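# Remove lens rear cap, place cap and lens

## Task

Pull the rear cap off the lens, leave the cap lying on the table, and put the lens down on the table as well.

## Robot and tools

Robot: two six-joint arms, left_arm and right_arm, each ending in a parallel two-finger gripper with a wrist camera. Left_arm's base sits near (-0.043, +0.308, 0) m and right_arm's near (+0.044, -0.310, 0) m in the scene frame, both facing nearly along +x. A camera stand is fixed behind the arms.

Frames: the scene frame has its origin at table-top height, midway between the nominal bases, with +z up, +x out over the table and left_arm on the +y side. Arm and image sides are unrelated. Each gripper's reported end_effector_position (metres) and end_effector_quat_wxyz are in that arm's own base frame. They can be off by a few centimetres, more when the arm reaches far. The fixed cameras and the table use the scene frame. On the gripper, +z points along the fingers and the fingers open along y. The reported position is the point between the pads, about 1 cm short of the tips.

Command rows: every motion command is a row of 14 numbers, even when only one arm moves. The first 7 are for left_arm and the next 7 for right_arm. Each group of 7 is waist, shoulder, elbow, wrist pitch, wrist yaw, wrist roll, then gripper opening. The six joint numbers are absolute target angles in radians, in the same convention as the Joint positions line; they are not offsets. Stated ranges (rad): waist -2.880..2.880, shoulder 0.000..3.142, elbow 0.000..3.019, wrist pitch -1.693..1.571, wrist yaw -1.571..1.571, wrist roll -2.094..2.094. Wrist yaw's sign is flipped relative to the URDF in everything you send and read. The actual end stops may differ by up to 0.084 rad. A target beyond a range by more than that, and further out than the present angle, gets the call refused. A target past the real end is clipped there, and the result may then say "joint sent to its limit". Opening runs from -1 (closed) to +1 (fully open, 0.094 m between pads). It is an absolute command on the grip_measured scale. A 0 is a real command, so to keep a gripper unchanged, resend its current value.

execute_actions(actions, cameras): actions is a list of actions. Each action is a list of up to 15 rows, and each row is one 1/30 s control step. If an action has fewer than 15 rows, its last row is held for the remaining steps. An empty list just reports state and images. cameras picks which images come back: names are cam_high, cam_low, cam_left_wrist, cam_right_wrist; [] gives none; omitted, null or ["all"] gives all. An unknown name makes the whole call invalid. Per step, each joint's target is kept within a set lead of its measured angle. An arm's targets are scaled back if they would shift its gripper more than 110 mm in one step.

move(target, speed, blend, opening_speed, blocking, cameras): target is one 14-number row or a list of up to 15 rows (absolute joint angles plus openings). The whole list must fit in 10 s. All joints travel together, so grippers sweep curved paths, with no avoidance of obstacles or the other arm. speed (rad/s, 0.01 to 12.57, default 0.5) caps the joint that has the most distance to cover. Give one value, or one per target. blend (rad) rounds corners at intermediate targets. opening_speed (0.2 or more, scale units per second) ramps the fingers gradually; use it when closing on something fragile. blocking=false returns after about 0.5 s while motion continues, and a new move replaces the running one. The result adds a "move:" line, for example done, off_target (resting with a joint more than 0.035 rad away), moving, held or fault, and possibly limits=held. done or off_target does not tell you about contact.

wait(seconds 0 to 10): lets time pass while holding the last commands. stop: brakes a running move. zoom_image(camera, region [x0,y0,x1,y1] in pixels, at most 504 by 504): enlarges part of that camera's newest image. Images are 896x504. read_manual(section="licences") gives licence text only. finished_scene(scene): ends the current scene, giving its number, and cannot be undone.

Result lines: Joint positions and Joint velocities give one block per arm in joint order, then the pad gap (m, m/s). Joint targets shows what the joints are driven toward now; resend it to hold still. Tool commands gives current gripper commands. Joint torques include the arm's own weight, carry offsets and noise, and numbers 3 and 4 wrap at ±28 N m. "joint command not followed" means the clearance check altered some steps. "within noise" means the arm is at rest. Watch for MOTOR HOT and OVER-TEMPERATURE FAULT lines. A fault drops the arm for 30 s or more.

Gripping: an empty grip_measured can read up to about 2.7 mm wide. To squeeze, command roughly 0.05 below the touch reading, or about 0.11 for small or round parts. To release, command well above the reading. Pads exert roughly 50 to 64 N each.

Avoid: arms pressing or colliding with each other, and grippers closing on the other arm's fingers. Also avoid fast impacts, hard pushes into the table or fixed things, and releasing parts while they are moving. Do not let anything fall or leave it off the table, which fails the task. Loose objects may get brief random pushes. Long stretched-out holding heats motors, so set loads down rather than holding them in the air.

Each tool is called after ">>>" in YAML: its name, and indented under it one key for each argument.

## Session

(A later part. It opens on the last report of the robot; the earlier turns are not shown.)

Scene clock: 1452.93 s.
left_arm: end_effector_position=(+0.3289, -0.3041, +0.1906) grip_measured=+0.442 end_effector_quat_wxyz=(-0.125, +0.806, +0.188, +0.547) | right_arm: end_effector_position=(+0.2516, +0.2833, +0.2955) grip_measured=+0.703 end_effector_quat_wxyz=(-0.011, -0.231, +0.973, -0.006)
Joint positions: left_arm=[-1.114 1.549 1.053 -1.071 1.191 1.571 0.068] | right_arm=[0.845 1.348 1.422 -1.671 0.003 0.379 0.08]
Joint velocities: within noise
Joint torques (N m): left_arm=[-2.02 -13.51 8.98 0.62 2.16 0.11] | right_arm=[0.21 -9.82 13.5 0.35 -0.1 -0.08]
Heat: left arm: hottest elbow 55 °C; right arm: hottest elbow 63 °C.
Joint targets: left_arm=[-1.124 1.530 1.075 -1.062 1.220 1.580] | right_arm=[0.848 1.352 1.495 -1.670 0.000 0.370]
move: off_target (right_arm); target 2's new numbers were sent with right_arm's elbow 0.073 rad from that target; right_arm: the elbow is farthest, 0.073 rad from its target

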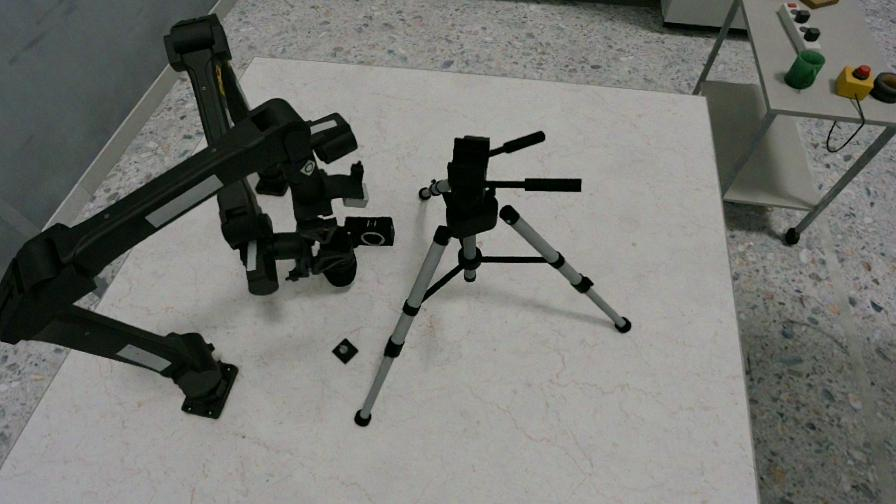

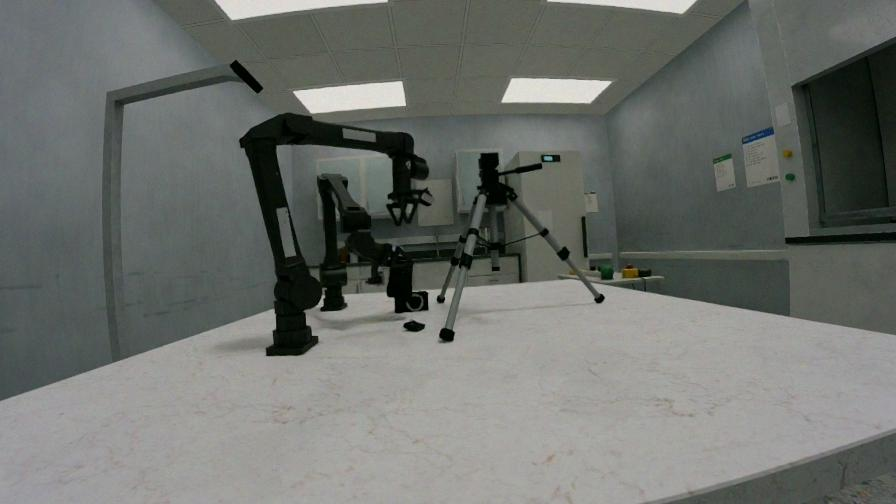

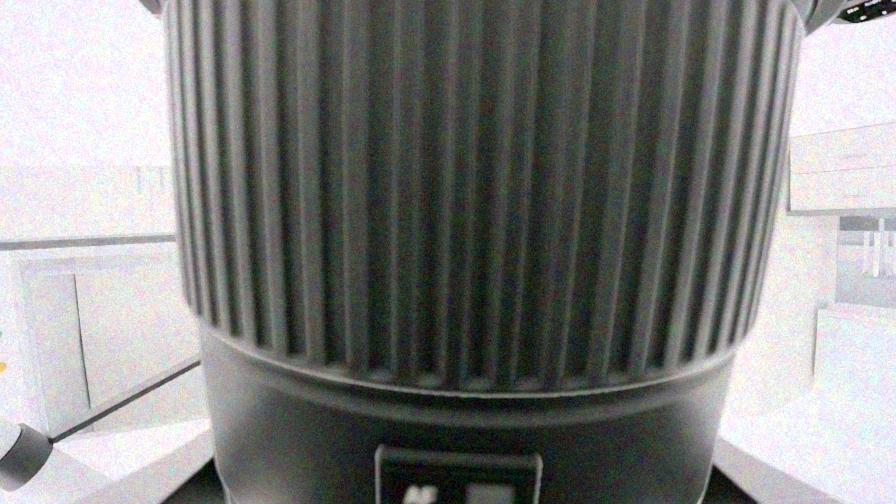

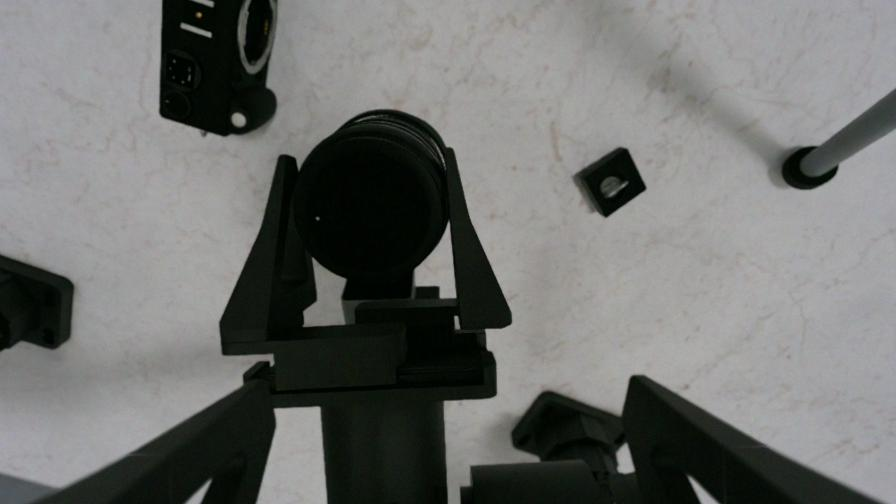

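>>> move:
  target: [-1.124,1.53,1.075,-1.062,1.35,1.58,0.2,0.848,1.352,1.495,-1.67,0.0,0.37,0.7]
  speed: 0.25

>>> zoom_image:
  camera: "cam_right_wrist"
  region: [280, 90, 460, 290]

>>> zoom_image:
  camera: "cam_low"
  region: [360, 180, 480, 330]

Scene clock: 1514.43 s.
left_arm: end_effector_position=(+0.3351, -0.3009, +0.2117) grip_measured=+0.442 end_effector_quat_wxyz=(-0.137, +0.770, +0.180, +0.597) | right_arm: end_effector_position=(+0.2516, +0.2833, +0.2955) grip_measured=+0.702 end_effector_quat_wxyz=(-0.011, -0.231, +0.973, -0.006)
Joint positions: left_arm=[-1.114 1.549 1.053 -1.071 1.318 1.571 0.068] | right_arm=[0.845 1.348 1.422 -1.671 0.003 0.379 0.08]
Joint velocities: within noise
Joint torques (N m): left_arm=[-2.26 -13.39 9.05 0.69 2.33 0.11] | right_arm=[-0.38 -9.76 13.55 0.28 -0.05 -0.03]
Heat: left arm: hottest elbow 54 °C; right arm: hottest elbow 64 °C.
Joint targets: left_arm=[-1.124 1.530 1.075 -1.062 1.350 1.580] | right_arm=[0.848 1.352 1.495 -1.670 0.000 0.370]
move: off_target (right_arm); right_arm: the elbow is farthest, 0.073 rad from its target

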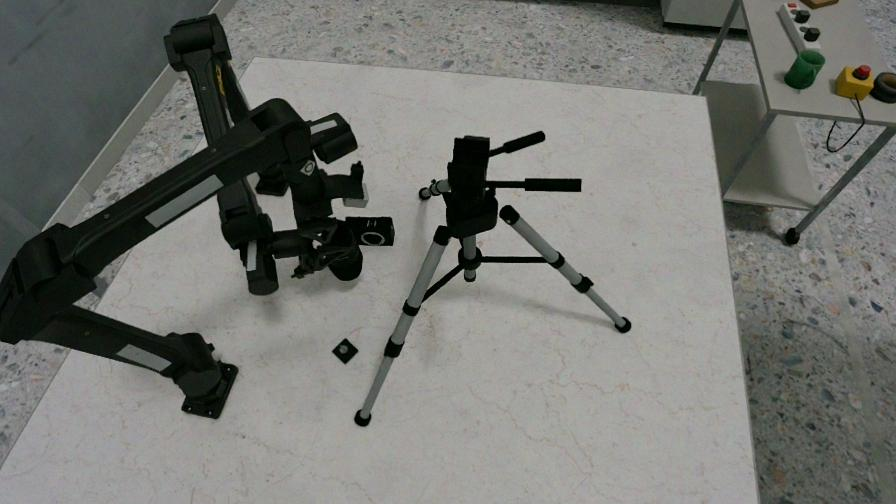

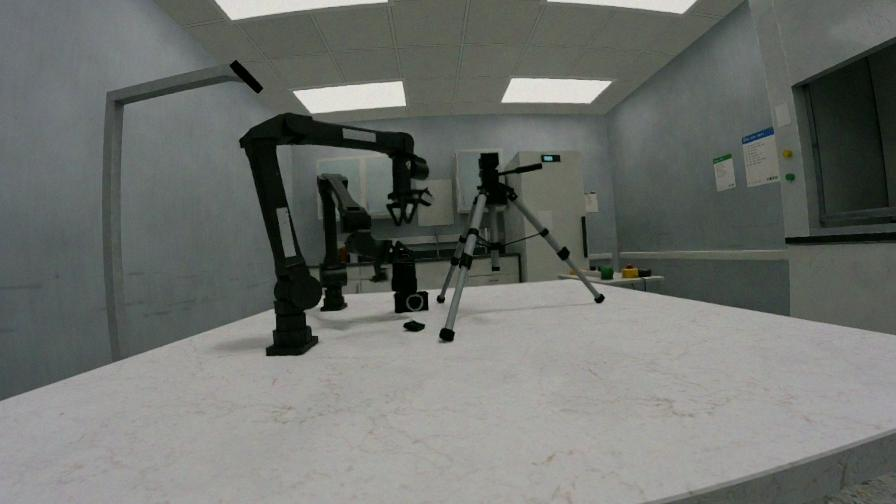

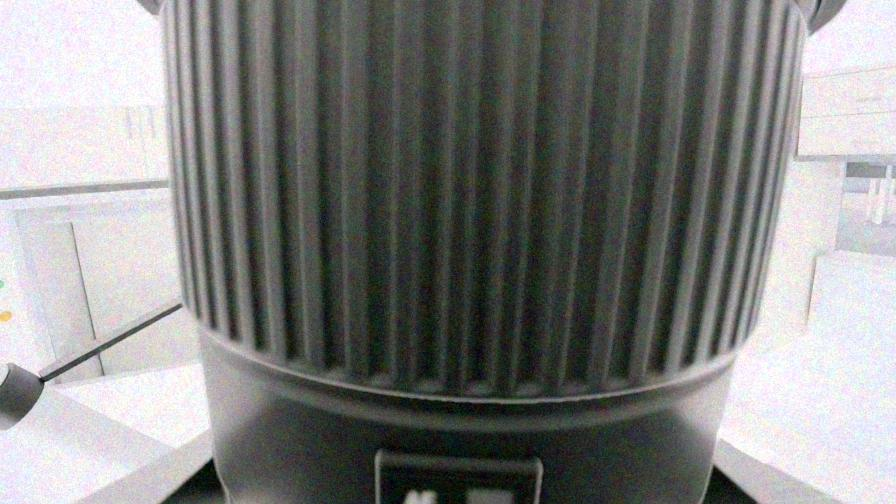

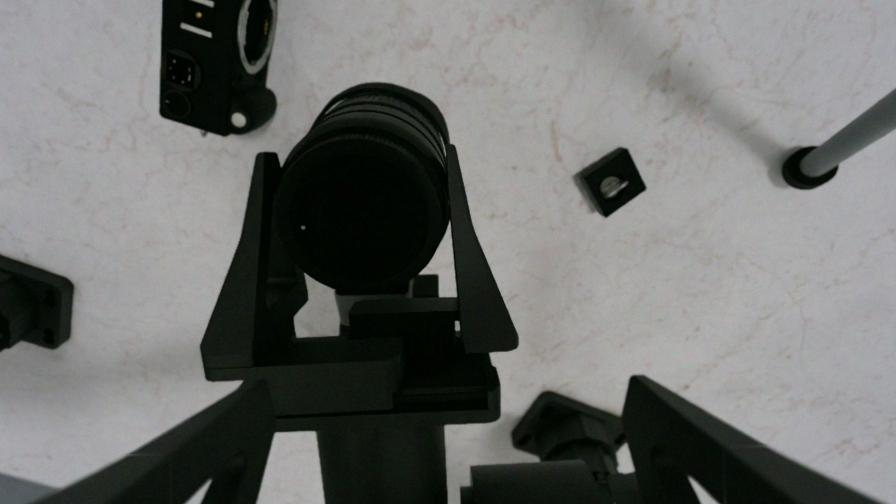

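Scaled by 2.520.

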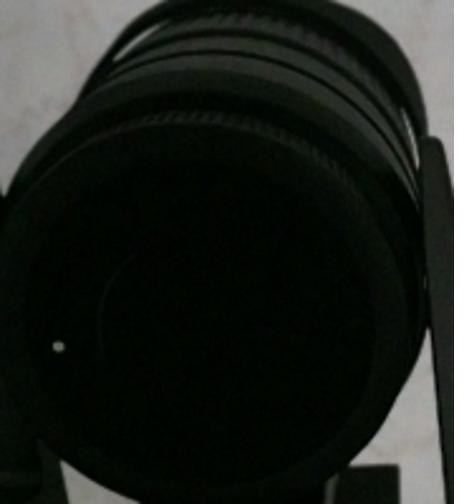

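Scaled by 3.360.

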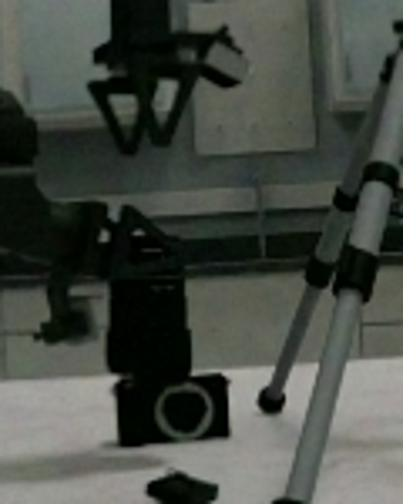

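>>> move:
  target: [-1.124,1.53,1.075,-1.062,1.35,1.58,0.2,0.893,1.407,1.535,-1.63,0.0,0.416,0.7]
  speed: 0.15
  cameras: ["cam_right_wrist","cam_low"]

>>> zoom_image:
  camera: "cam_low"
  region: [360, 180, 480, 330]

Scene clock: 1561.83 s.
left_arm: end_effector_position=(+0.3351, -0.3009, +0.2117) grip_measured=+0.442 end_effector_quat_wxyz=(-0.137, +0.770, +0.180, +0.597) | right_arm: end_effector_position=(+0.2548, +0.3131, +0.2899) grip_measured=+0.702 end_effector_quat_wxyz=(-0.006, -0.239, +0.971, -0.003)
Joint positions: left_arm=[-1.114 1.549 1.053 -1.071 1.319 1.571 0.068] | right_arm=[0.888 1.403 1.462 -1.643 0.003 0.406 0.08]
Joint velocities: within noise
Joint torques (N m): left_arm=[-1.85 -13.39 9.01 0.68 2.31 0.11] | right_arm=[0.67 -11.52 13.72 0.75 0 0.17]
Heat: left arm: hottest elbow 54 °C; right arm: hottest elbow 64 °C.
Joint targets: left_arm=[-1.124 1.530 1.075 -1.062 1.350 1.580] | right_arm=[0.893 1.407 1.535 -1.630 0.000 0.416]
move: off_target (right_arm); right_arm: the elbow is farthest, 0.073 rad from its target
Images, in order (width x height): cam_low 896x504, cam_right_wrist 896x504.

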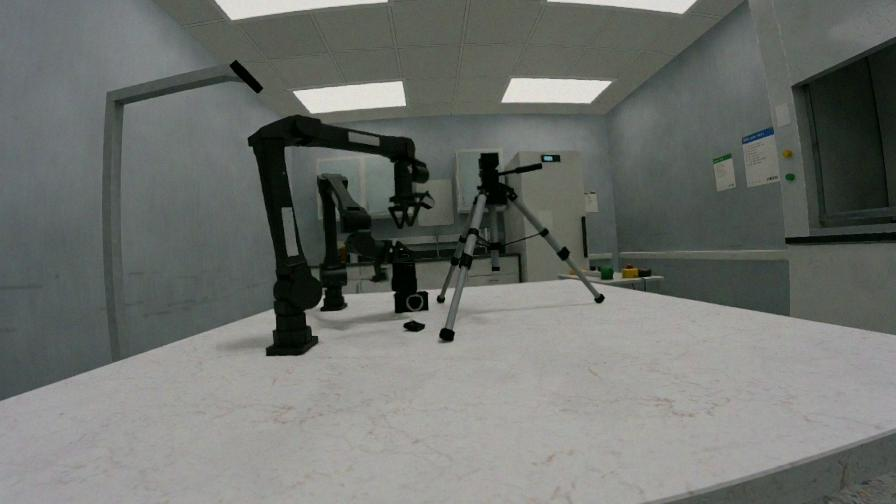

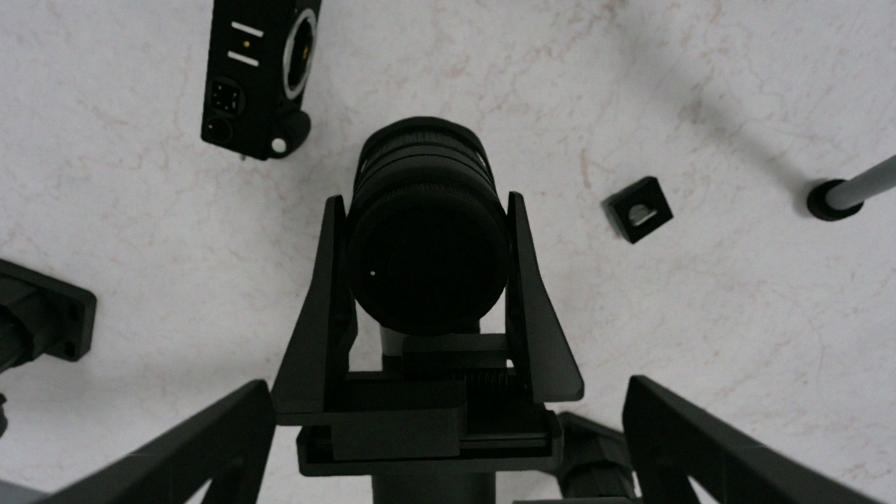

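Scaled by 3.360.

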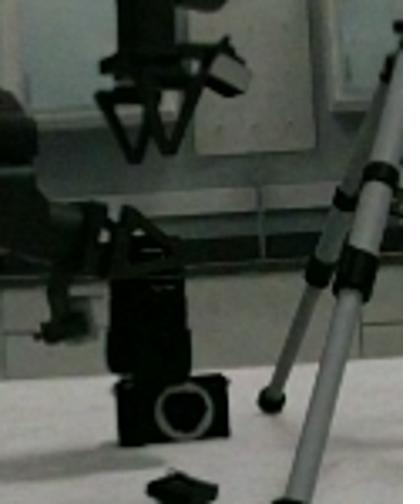

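>>> move:
  target: [-1.124,1.53,1.075,-1.062,1.35,1.58,0.2,0.902,1.413,1.395,-1.495,0.0,0.43,0.7]
  speed: 0.1
  cameras: ["cam_right_wrist","cam_low"]

>>> zoom_image:
  camera: "cam_low"
  region: [360, 180, 480, 330]

Scene clock: 1591.20 s.
left_arm: end_effector_position=(+0.3351, -0.3009, +0.2117) grip_measured=+0.442 end_effector_quat_wxyz=(-0.137, +0.770, +0.180, +0.597) | right_arm: end_effector_position=(+0.2654, +0.3309, +0.2680) grip_measured=+0.702 end_effector_quat_wxyz=(+0.024, -0.235, +0.971, +0.020)
Joint positions: left_arm=[-1.114 1.549 1.053 -1.071 1.319 1.571 0.068] | right_arm=[0.895 1.406 1.407 -1.509 0.003 0.42 0.08]
Joint velocities: within noise
Joint torques (N m): left_arm=[-1.9 -13.68 8.98 0.69 2.3 0.11] | right_arm=[0.38 -10.34 7.5 1.17 -0.11 0.14]
Heat: left arm: hottest elbow 54 °C; right arm: hottest elbow 65 °C.
Joint targets: left_arm=[-1.124 1.530 1.075 -1.062 1.350 1.580] | right_arm=[0.902 1.413 1.395 -1.495 0.000 0.430]
move: done
Images, in order (width x height): cam_low 896x504, cam_right_wrist 896x504.

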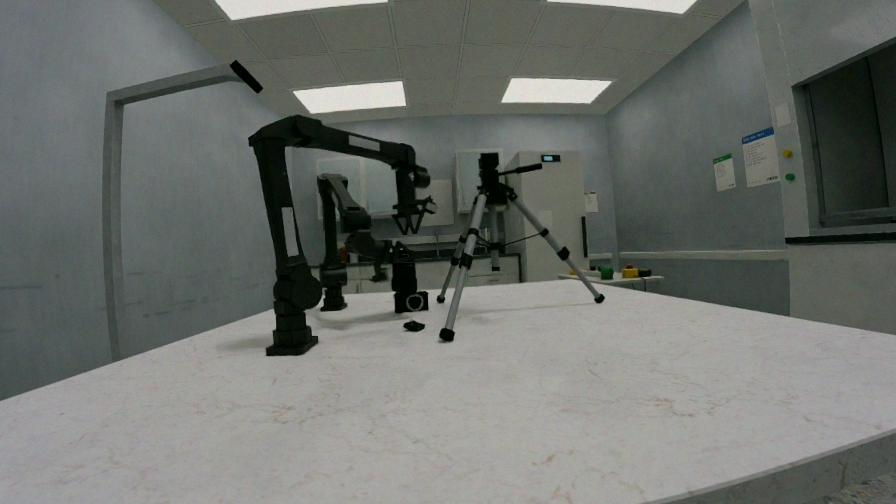

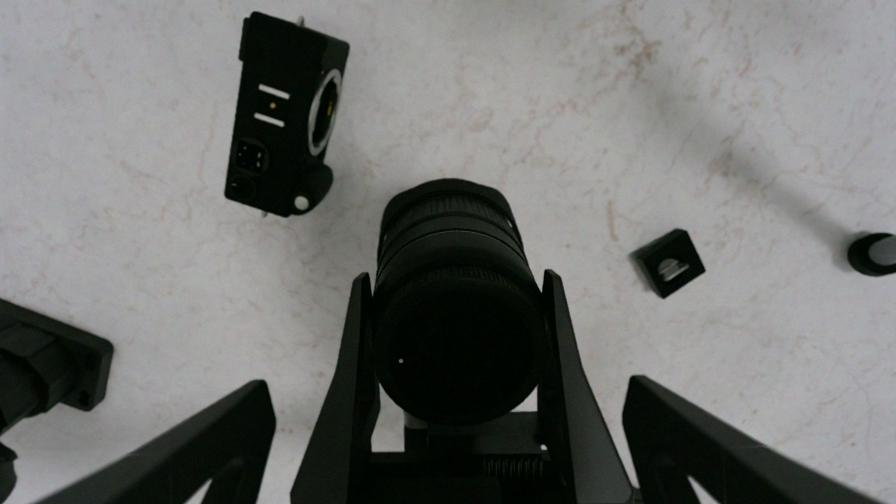

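Scaled by 3.360.

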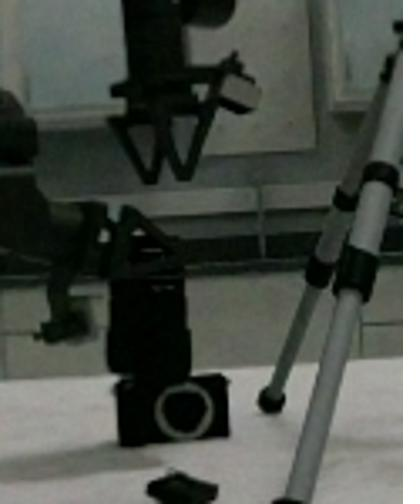

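>>> move:
  target: [-1.124,1.53,1.075,-1.062,1.35,1.58,0.2,0.909,1.418,1.314,-1.475,0.0,0.435,0.7]
  speed: 0.1
  cameras: ["cam_right_wrist","cam_low"]

>>> zoom_image:
  camera: "cam_low"
  region: [360, 180, 480, 330]

Scene clock: 1615.47 s.
left_arm: end_effector_position=(+0.3351, -0.3009, +0.2117) grip_measured=+0.442 end_effector_quat_wxyz=(-0.137, +0.770, +0.180, +0.597) | right_arm: end_effector_position=(+0.2533, +0.3204, +0.2347) grip_measured=+0.702 end_effector_quat_wxyz=(-0.002, -0.236, +0.972, +0.000)
Joint positions: left_arm=[-1.114 1.549 1.053 -1.071 1.319 1.571 0.068] | right_arm=[0.902 1.411 1.326 -1.488 0.003 0.425 0.08]
Joint velocities: within noise
Joint torques (N m): left_arm=[-2.2 -13.63 8.95 0.69 2.3 0.11] | right_arm=[0.79 -10.46 7.62 0.79 -0.05 0.11]
Heat: left arm: hottest elbow 54 °C; right arm: hottest elbow 58 °C.
Joint targets: left_arm=[-1.124 1.530 1.075 -1.062 1.350 1.580] | right_arm=[0.909 1.418 1.314 -1.475 0.000 0.435]
move: done
Images, in order (width x height): cam_low 896x504, cam_right_wrist 896x504.

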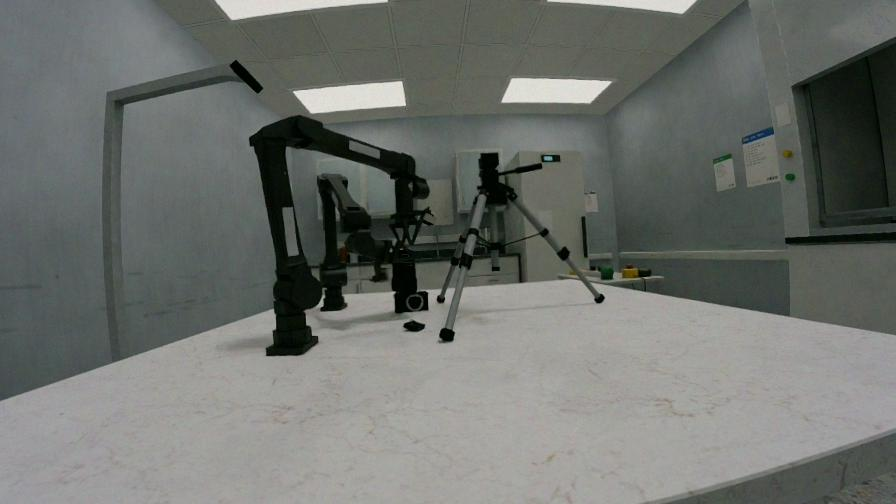

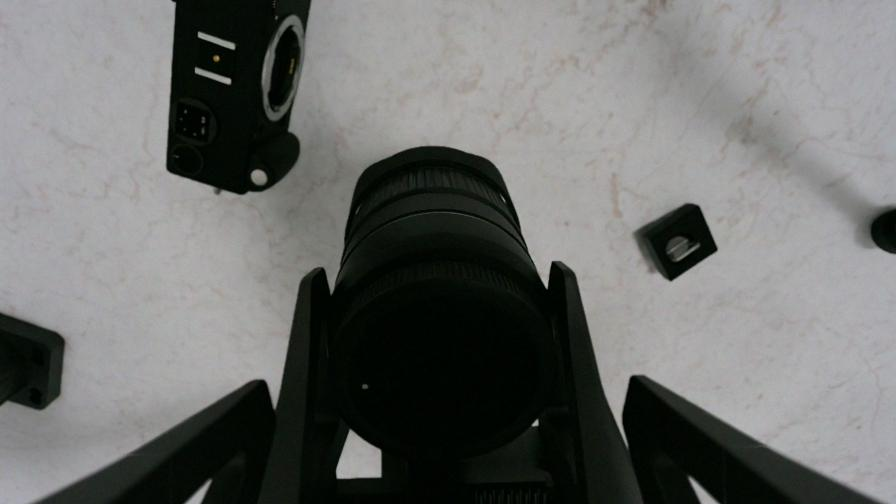

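Scaled by 3.360.

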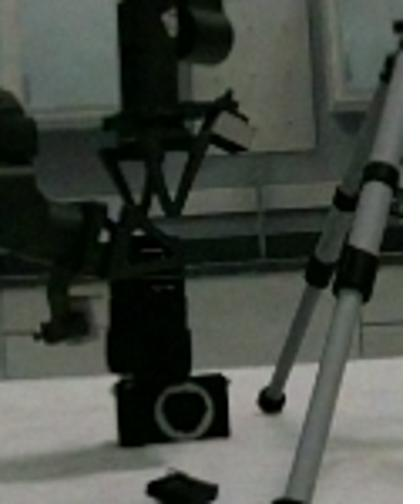

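>>> move:
  target: [-1.124,1.53,1.075,-1.062,1.35,1.58,0.2,0.9135,1.426,1.259,-1.41,0.0,0.44,0.7]
  speed: 0.08
  cameras: ["cam_right_wrist","cam_low","cam_left_wrist"]

>>> zoom_image:
  camera: "cam_low"
  region: [360, 180, 480, 330]

Scene clock: 1643.00 s.
left_arm: end_effector_position=(+0.3344, -0.3010, +0.2094) grip_measured=+0.442 end_effector_quat_wxyz=(-0.139, +0.770, +0.177, +0.597) | right_arm: end_effector_position=(+0.2538, +0.3238, +0.2147) grip_measured=+0.702 end_effector_quat_wxyz=(+0.004, -0.235, +0.972, +0.005)
Joint positions: left_arm=[-1.116 1.552 1.051 -1.071 1.319 1.571 0.068] | right_arm=[0.906 1.414 1.276 -1.42 0.003 0.431 0.08]
Joint velocities: within noise
Joint torques (N m): left_arm=[-1.96 -13.8 9.17 0.65 2.29 0.11] | right_arm=[0.44 -10.7 7.23 0.84 -0.1 0.13]
Heat: left arm: hottest elbow 54 °C; right arm: hottest elbow 53 °C.
Joint targets: left_arm=[-1.124 1.530 1.075 -1.062 1.350 1.580] | right_arm=[0.914 1.426 1.259 -1.410 0.000 0.440]
move: done
Images, in order (width x height): cam_low 896x504, cam_left_wrist 896x504, cam_right_wrist 896x504.

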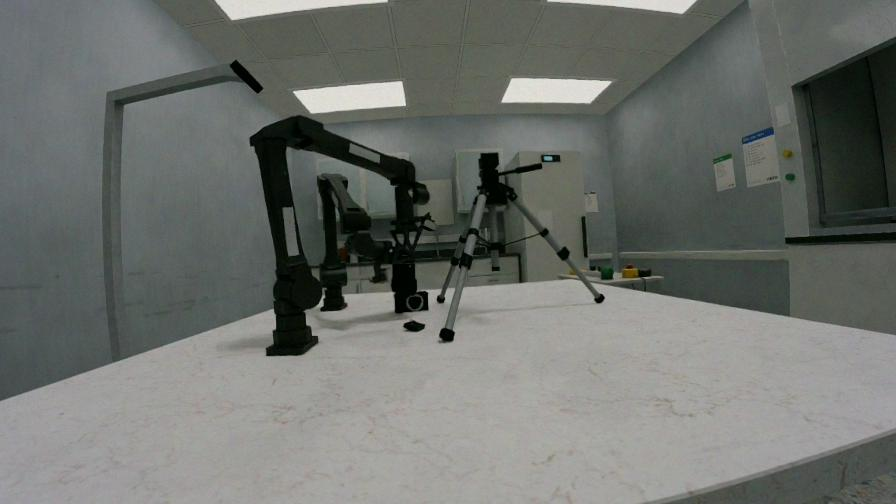

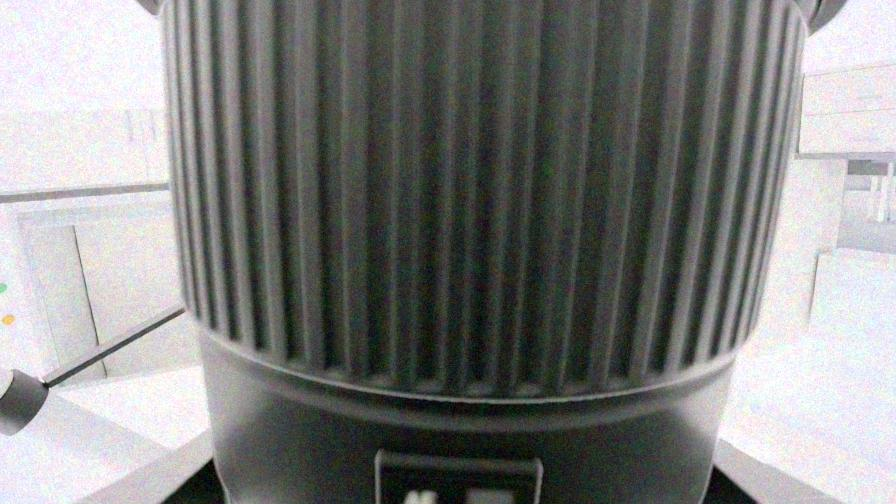

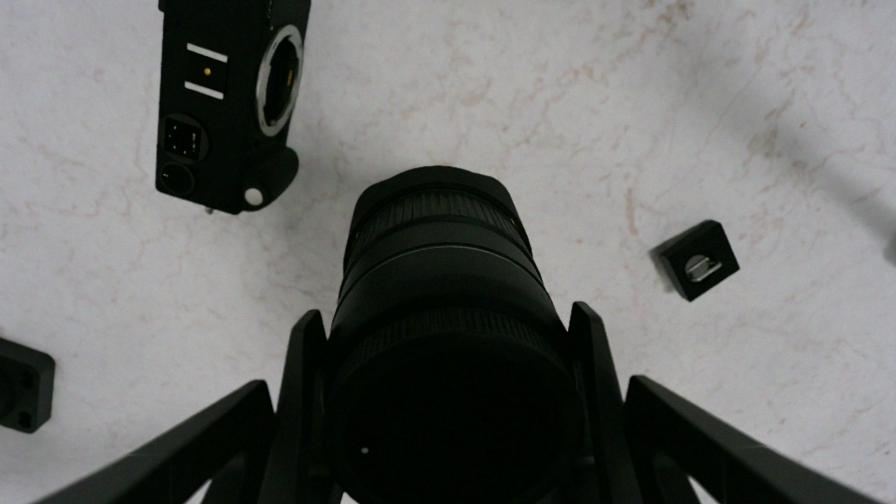

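Scaled by 3.360.

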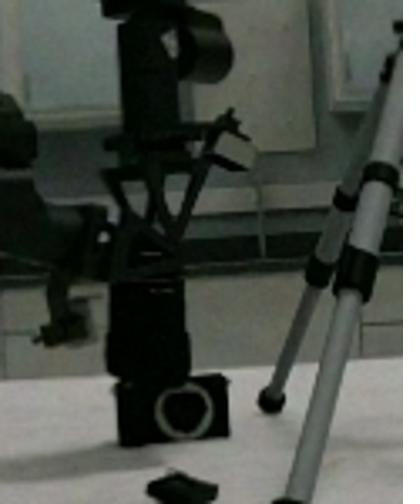

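>>> zoom_image:
  camera: "cam_right_wrist"
  region: [220, 280, 460, 500]

>>> zoom_image:
  camera: "cam_right_wrist"
  region: [450, 280, 690, 500]

Scaled by 2.100.

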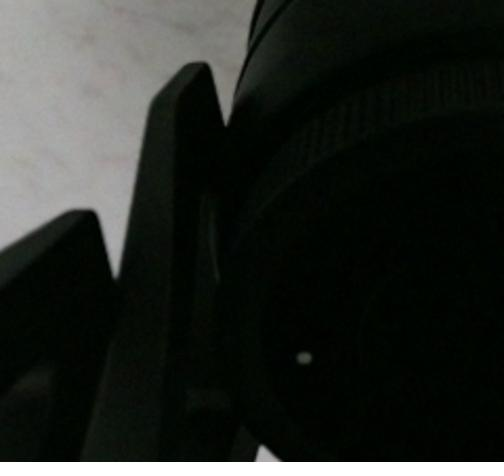

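Scaled by 2.100.

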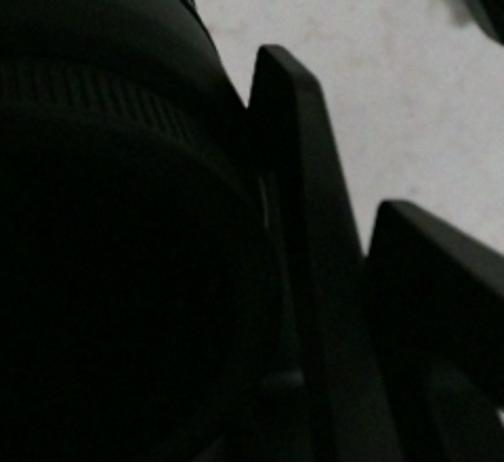

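>>> move:
  target: [-1.124,1.53,1.075,-1.062,1.35,1.58,0.2,0.9135,1.433,1.243,-1.408,0.0,0.44,0.7]
  speed: 0.06
  cameras: ["cam_right_wrist"]

Scene clock: 1710.27 s.
left_arm: end_effector_position=(+0.3335, -0.3024, +0.2062) grip_measured=+0.442 end_effector_quat_wxyz=(-0.140, +0.772, +0.175, +0.595) | right_arm: end_effector_position=(+0.2531, +0.3229, +0.2103) grip_measured=+0.702 end_effector_quat_wxyz=(+0.003, -0.235, +0.972, +0.004)
Joint positions: left_arm=[-1.119 1.558 1.049 -1.07 1.316 1.571 0.068] | right_arm=[0.906 1.416 1.266 -1.413 0.003 0.431 0.08]
Joint velocities: within noise
Joint torques (N m): left_arm=[-1.61 -14.27 9.2 0.54 2.42 0.11] | right_arm=[1.2 -10.81 6.56 0.39 -0.06 0.2]
Heat: left arm: hottest elbow 51 °C; right arm: hottest elbow 51 °C.
Joint targets: left_arm=[-1.124 1.530 1.075 -1.062 1.350 1.580] | right_arm=[0.913 1.433 1.243 -1.408 0.000 0.440]
move: done
Images, in order (width x height): cam_right_wrist 896x504.

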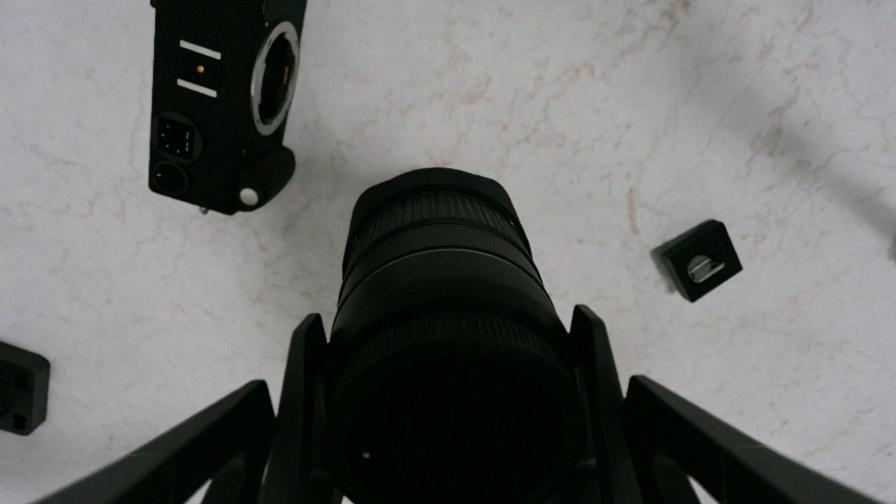

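>>> move:
  target:
    - [-1.124,1.53,1.075,-1.062,1.35,1.58,0.2,0.907,1.405,1.40,-1.50,0.0,0.43,0.7]
    - [-1.124,1.53,1.075,-1.062,1.35,1.58,0.2,0.848,1.352,1.495,-1.67,0.0,0.37,1.0]
    - [-1.124,1.53,1.075,-1.062,1.35,1.58,0.2,0.7,1.24,1.40,-1.68,0.0,0.37,1.0]
    - [-1.124,1.53,1.075,-1.062,1.35,1.58,0.2,0.6,1.065,1.27,-1.68,0.0,0.37,1.0]
  speed: [0.1,0.2,0.2,0.2]
  cameras: ["cam_high","cam_right_wrist"]

Scene clock: 1792.57 s.
left_arm: end_effector_position=(+0.3323, -0.3039, +0.2065) grip_measured=+0.442 end_effector_quat_wxyz=(-0.138, +0.771, +0.173, +0.597) | right_arm: end_effector_position=(+0.2473, +0.1715, +0.3291) grip_measured=+0.998 end_effector_quat_wxyz=(+0.049, -0.113, +0.992, +0.028)
Joint positions: left_arm=[-1.123 1.558 1.049 -1.068 1.319 1.571 0.068] | right_arm=[0.606 1.071 1.282 -1.67 0.003 0.38 0.094]
Joint velocities: within noise
Joint torques (N m): left_arm=[-1.26 -14.27 9.25 0.51 2.3 0.12] | right_arm=[-0.38 -6.42 7.43 -0.08 -0.12 0.02]
Heat: left arm: hottest elbow 54 °C; right arm: hottest elbow 50 °C.
Joint targets: left_arm=[-1.124 1.530 1.075 -1.062 1.350 1.580] | right_arm=[0.600 1.065 1.270 -1.680 0.000 0.370]
move: done; target 2's new numbers were sent with right_arm's elbow 0.068 rad from that target
Images, in order (width x height): cam_high 896x504, cam_right_wrist 896x504.

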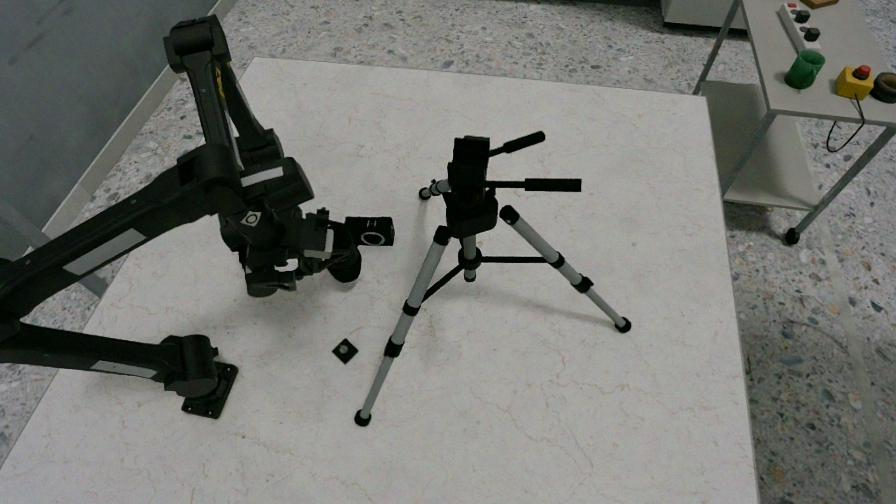

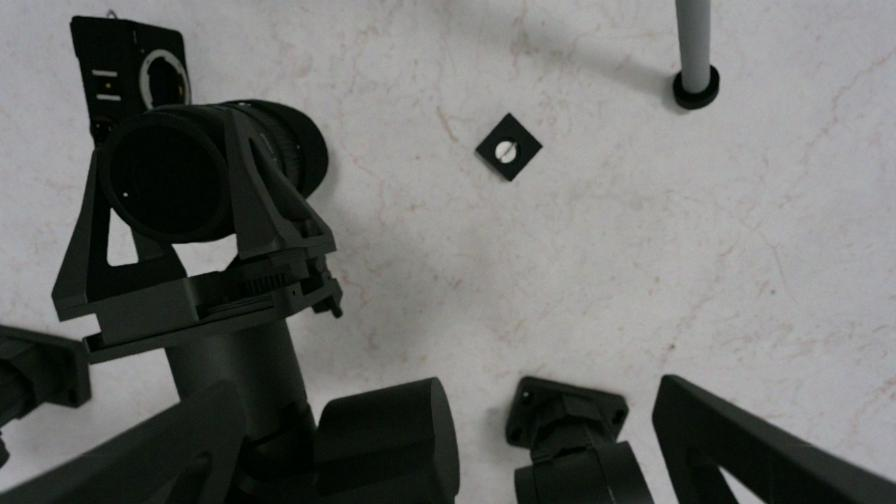

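>>> move:
  target: [-1.124,1.53,1.075,-1.062,1.35,1.58,0.2,-0.3,1.065,1.27,-1.68,0.0,0.37,1.0]
  speed: 0.5
  cameras: []

>>> move:
  target:
    - [-0.8,1.325,1.34,-1.53,0.0,0.0,0.2,-0.3,1.065,1.27,-1.68,0.0,0.37,1.0]
    - [-0.777,1.42,1.23,-1.05,0.121,-0.385,0.2,-0.3,1.065,1.27,-1.68,0.0,0.37,1.0]
  speed: [0.35,0.3]

Scene clock: 1812.40 s.
left_arm: end_effector_position=(+0.3323, -0.3039, +0.2065) grip_measured=+0.442 end_effector_quat_wxyz=(-0.138, +0.771, +0.173, +0.597) | right_arm: end_effector_position=(+0.2880, -0.0875, +0.3291) grip_measured=+0.998 end_effector_quat_wxyz=(+0.056, +0.330, +0.942, +0.003)
Joint positions: left_arm=[-1.123 1.558 1.049 -1.068 1.319 1.571 0.068] | right_arm=[-0.294 1.071 1.282 -1.67 0.002 0.379 0.094]
Joint velocities: within noise
Joint torques (N m): left_arm=[-1.32 -13.98 9.22 0.5 2.28 0.11] | right_arm=[0.21 -6.83 7.35 0.01 -0.07 -0.05]
Heat: left arm: hottest elbow 55 °C; right arm: hottest elbow 50 °C.
Joint targets: left_arm=[-1.124 1.530 1.075 -1.062 1.350 1.580] | right_arm=[-0.300 1.065 1.270 -1.680 0.000 0.370]
move: done
No camera images: "cameras" was empty.

Scene clock: 1819.37 s.
left_arm: end_effector_position=(+0.3465, -0.3212, +0.1802) grip_measured=+0.442 end_effector_quat_wxyz=(+0.131, +0.196, +0.972, -0.020) | right_arm: end_effector_position=(+0.2880, -0.0875, +0.3291) grip_measured=+0.998 end_effector_quat_wxyz=(+0.056, +0.330, +0.942, +0.003)
Joint positions: left_arm=[-0.787 1.448 1.198 -1.079 0.111 -0.375 0.068] | right_arm=[-0.294 1.071 1.282 -1.67 0.002 0.379 0.094]
Joint velocities: within noise
Joint torques (N m): left_arm=[-0.32 -14.15 11.04 2.15 0.7 -0.13] | right_arm=[-0.56 -6.83 7.79 0.32 0 0.01]
Heat: left arm: hottest elbow 55 °C; right arm: hottest elbow 50 °C.
Joint targets: left_arm=[-0.777 1.420 1.230 -1.050 0.121 -0.385] | right_arm=[-0.300 1.065 1.270 -1.680 0.000 0.370]
move: done

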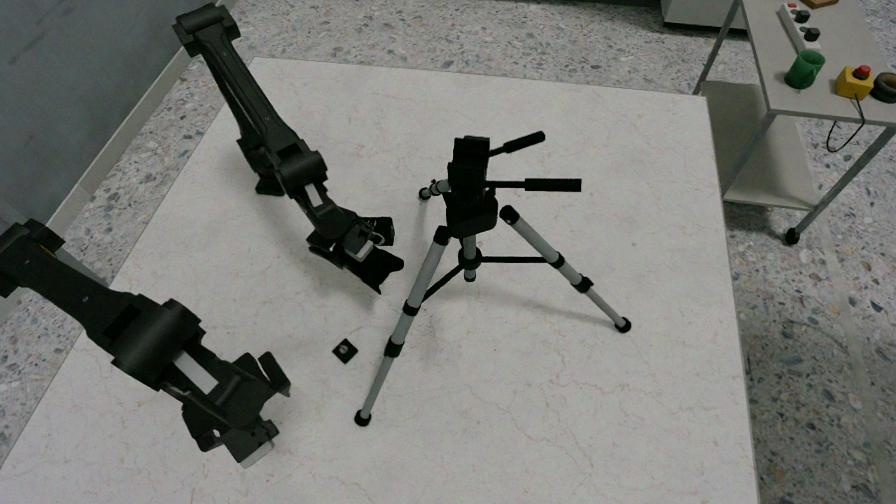

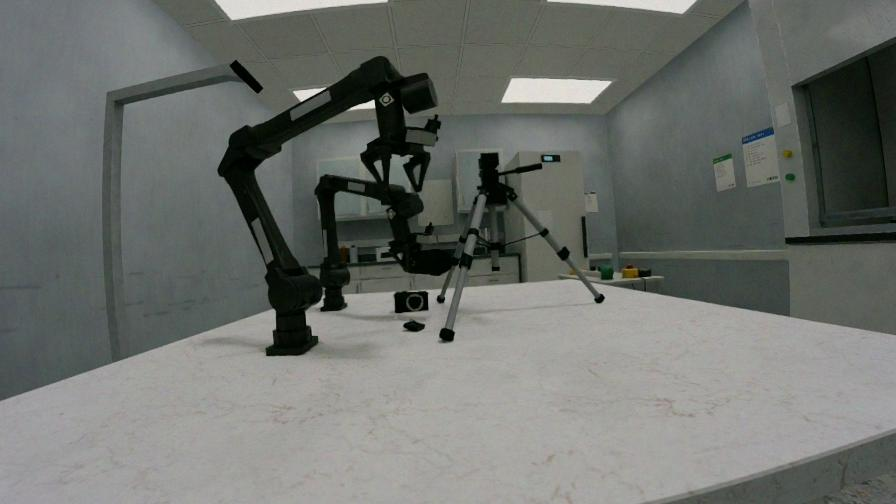

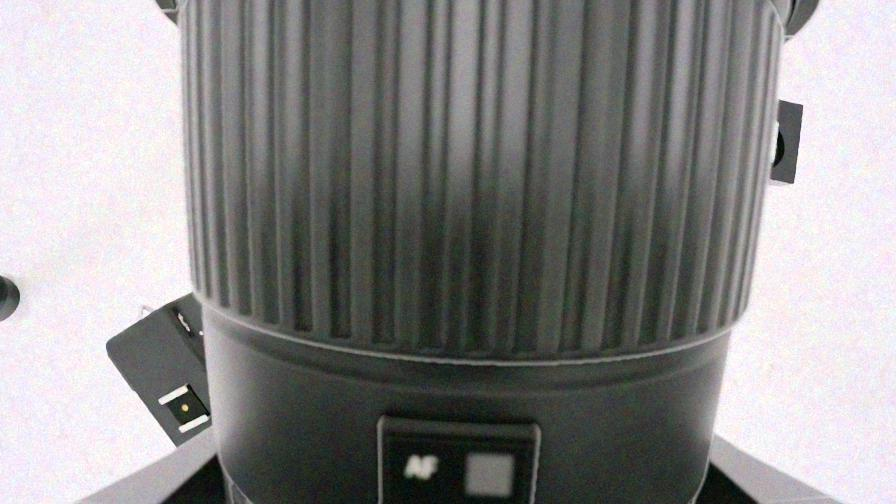

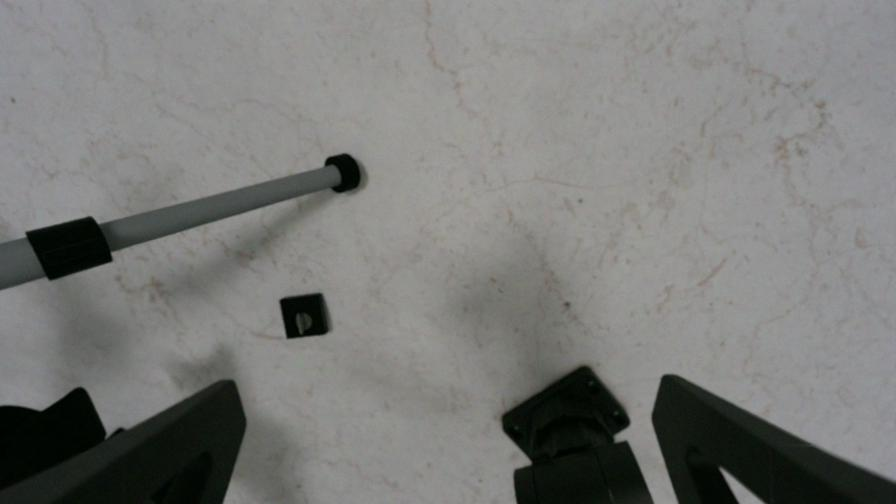

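>>> move:
  target: [-0.778,1.462,0.965,-0.665,0.152,-0.382,0.2,-0.3,1.065,1.27,-1.68,0.0,0.37,1.0]
  speed: 0.2
  cameras: ["cam_low"]

>>> zoom_image:
  camera: "cam_low"
  region: [360, 200, 500, 340]

Scene clock: 1846.30 s.
left_arm: end_effector_position=(+0.3422, -0.3093, +0.0787) grip_measured=+0.442 end_effector_quat_wxyz=(+0.171, +0.190, +0.966, -0.029) | right_arm: end_effector_position=(+0.2880, -0.0875, +0.3291) grip_measured=+0.998 end_effector_quat_wxyz=(+0.056, +0.330, +0.942, +0.003)
Joint positions: left_arm=[-0.787 1.489 0.935 -0.697 0.142 -0.376 0.068] | right_arm=[-0.294 1.071 1.282 -1.67 0.002 0.379 0.094]
Joint velocities: within noise
Joint torques (N m): left_arm=[-0.67 -13.51 9.89 2.39 0.75 -0.06] | right_arm=[-0.21 -6.65 7.47 0.16 -0.04 -0.03]
Heat: left arm: hottest elbow 55 °C; right arm: hottest elbow 50 °C.
Joint targets: left_arm=[-0.778 1.462 0.965 -0.665 0.152 -0.382] | right_arm=[-0.300 1.065 1.270 -1.680 0.000 0.370]
move: done
Images, in order (width x height): cam_low 896x504.

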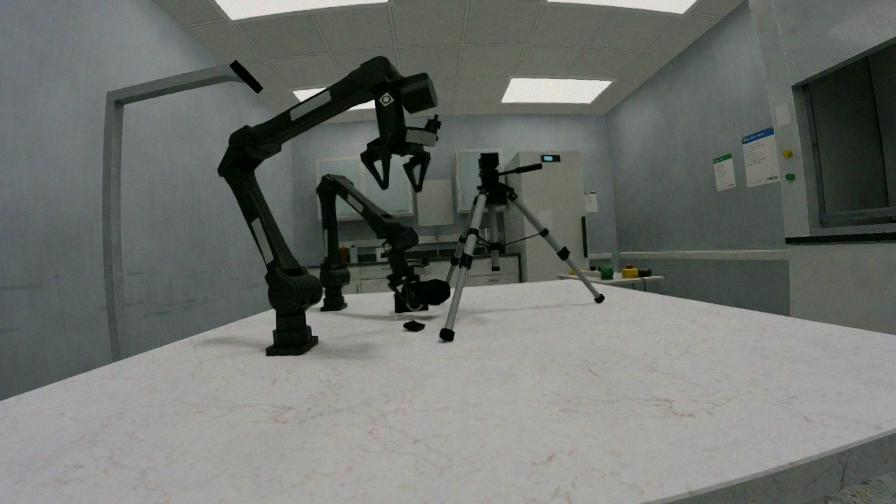

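Scaled by 3.600.

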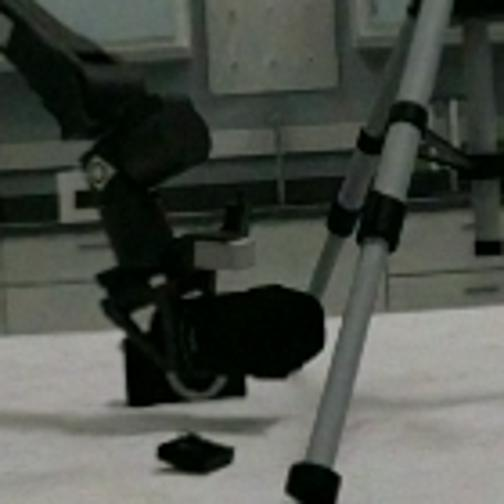

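>>> move:
  target: [-0.778,1.518,0.920,-0.530,0.152,-0.382,0.2,-0.3,1.065,1.27,-1.68,0.0,0.37,1.0]
  speed: 0.08
  cameras: ["cam_low"]

>>> zoom_image:
  camera: "cam_low"
  region: [360, 200, 500, 340]

Scene clock: 1858.80 s.
left_arm: end_effector_position=(+0.3479, -0.3151, +0.0487) grip_measured=+0.442 end_effector_quat_wxyz=(+0.186, +0.188, +0.964, -0.039) | right_arm: end_effector_position=(+0.2880, -0.0875, +0.3291) grip_measured=+0.998 end_effector_quat_wxyz=(+0.056, +0.330, +0.942, +0.003)
Joint positions: left_arm=[-0.787 1.543 0.892 -0.565 0.142 -0.376 0.068] | right_arm=[-0.294 1.071 1.282 -1.67 0.002 0.379 0.094]
Joint velocities: within noise
Joint torques (N m): left_arm=[-0.62 -13.74 9.31 2.48 0.74 -0.05] | right_arm=[-0.32 -6.59 7.76 0.12 -0.05 -0.08]
Heat: left arm: hottest elbow 55 °C; right arm: hottest elbow 50 °C.
Joint targets: left_arm=[-0.778 1.518 0.920 -0.530 0.152 -0.382] | right_arm=[-0.300 1.065 1.270 -1.680 0.000 0.370]
move: done
Images, in order (width x height): cam_low 896x504.

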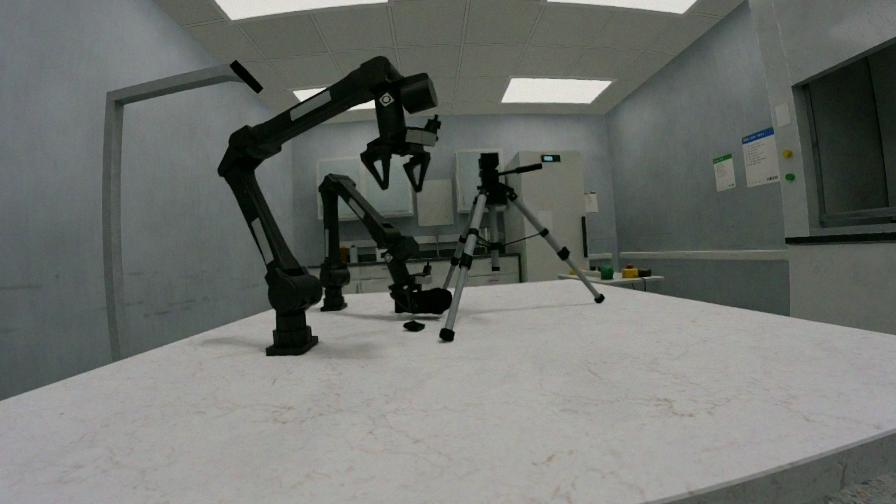

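Scaled by 3.600.

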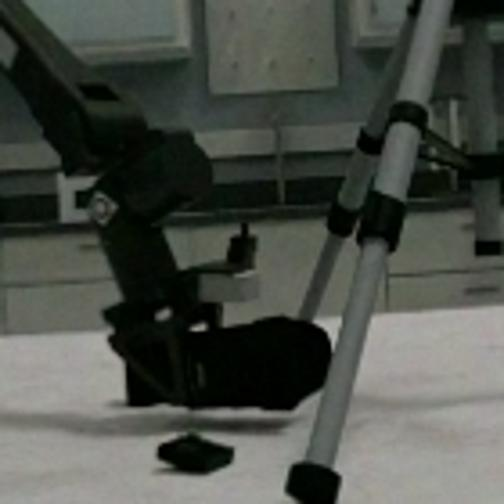

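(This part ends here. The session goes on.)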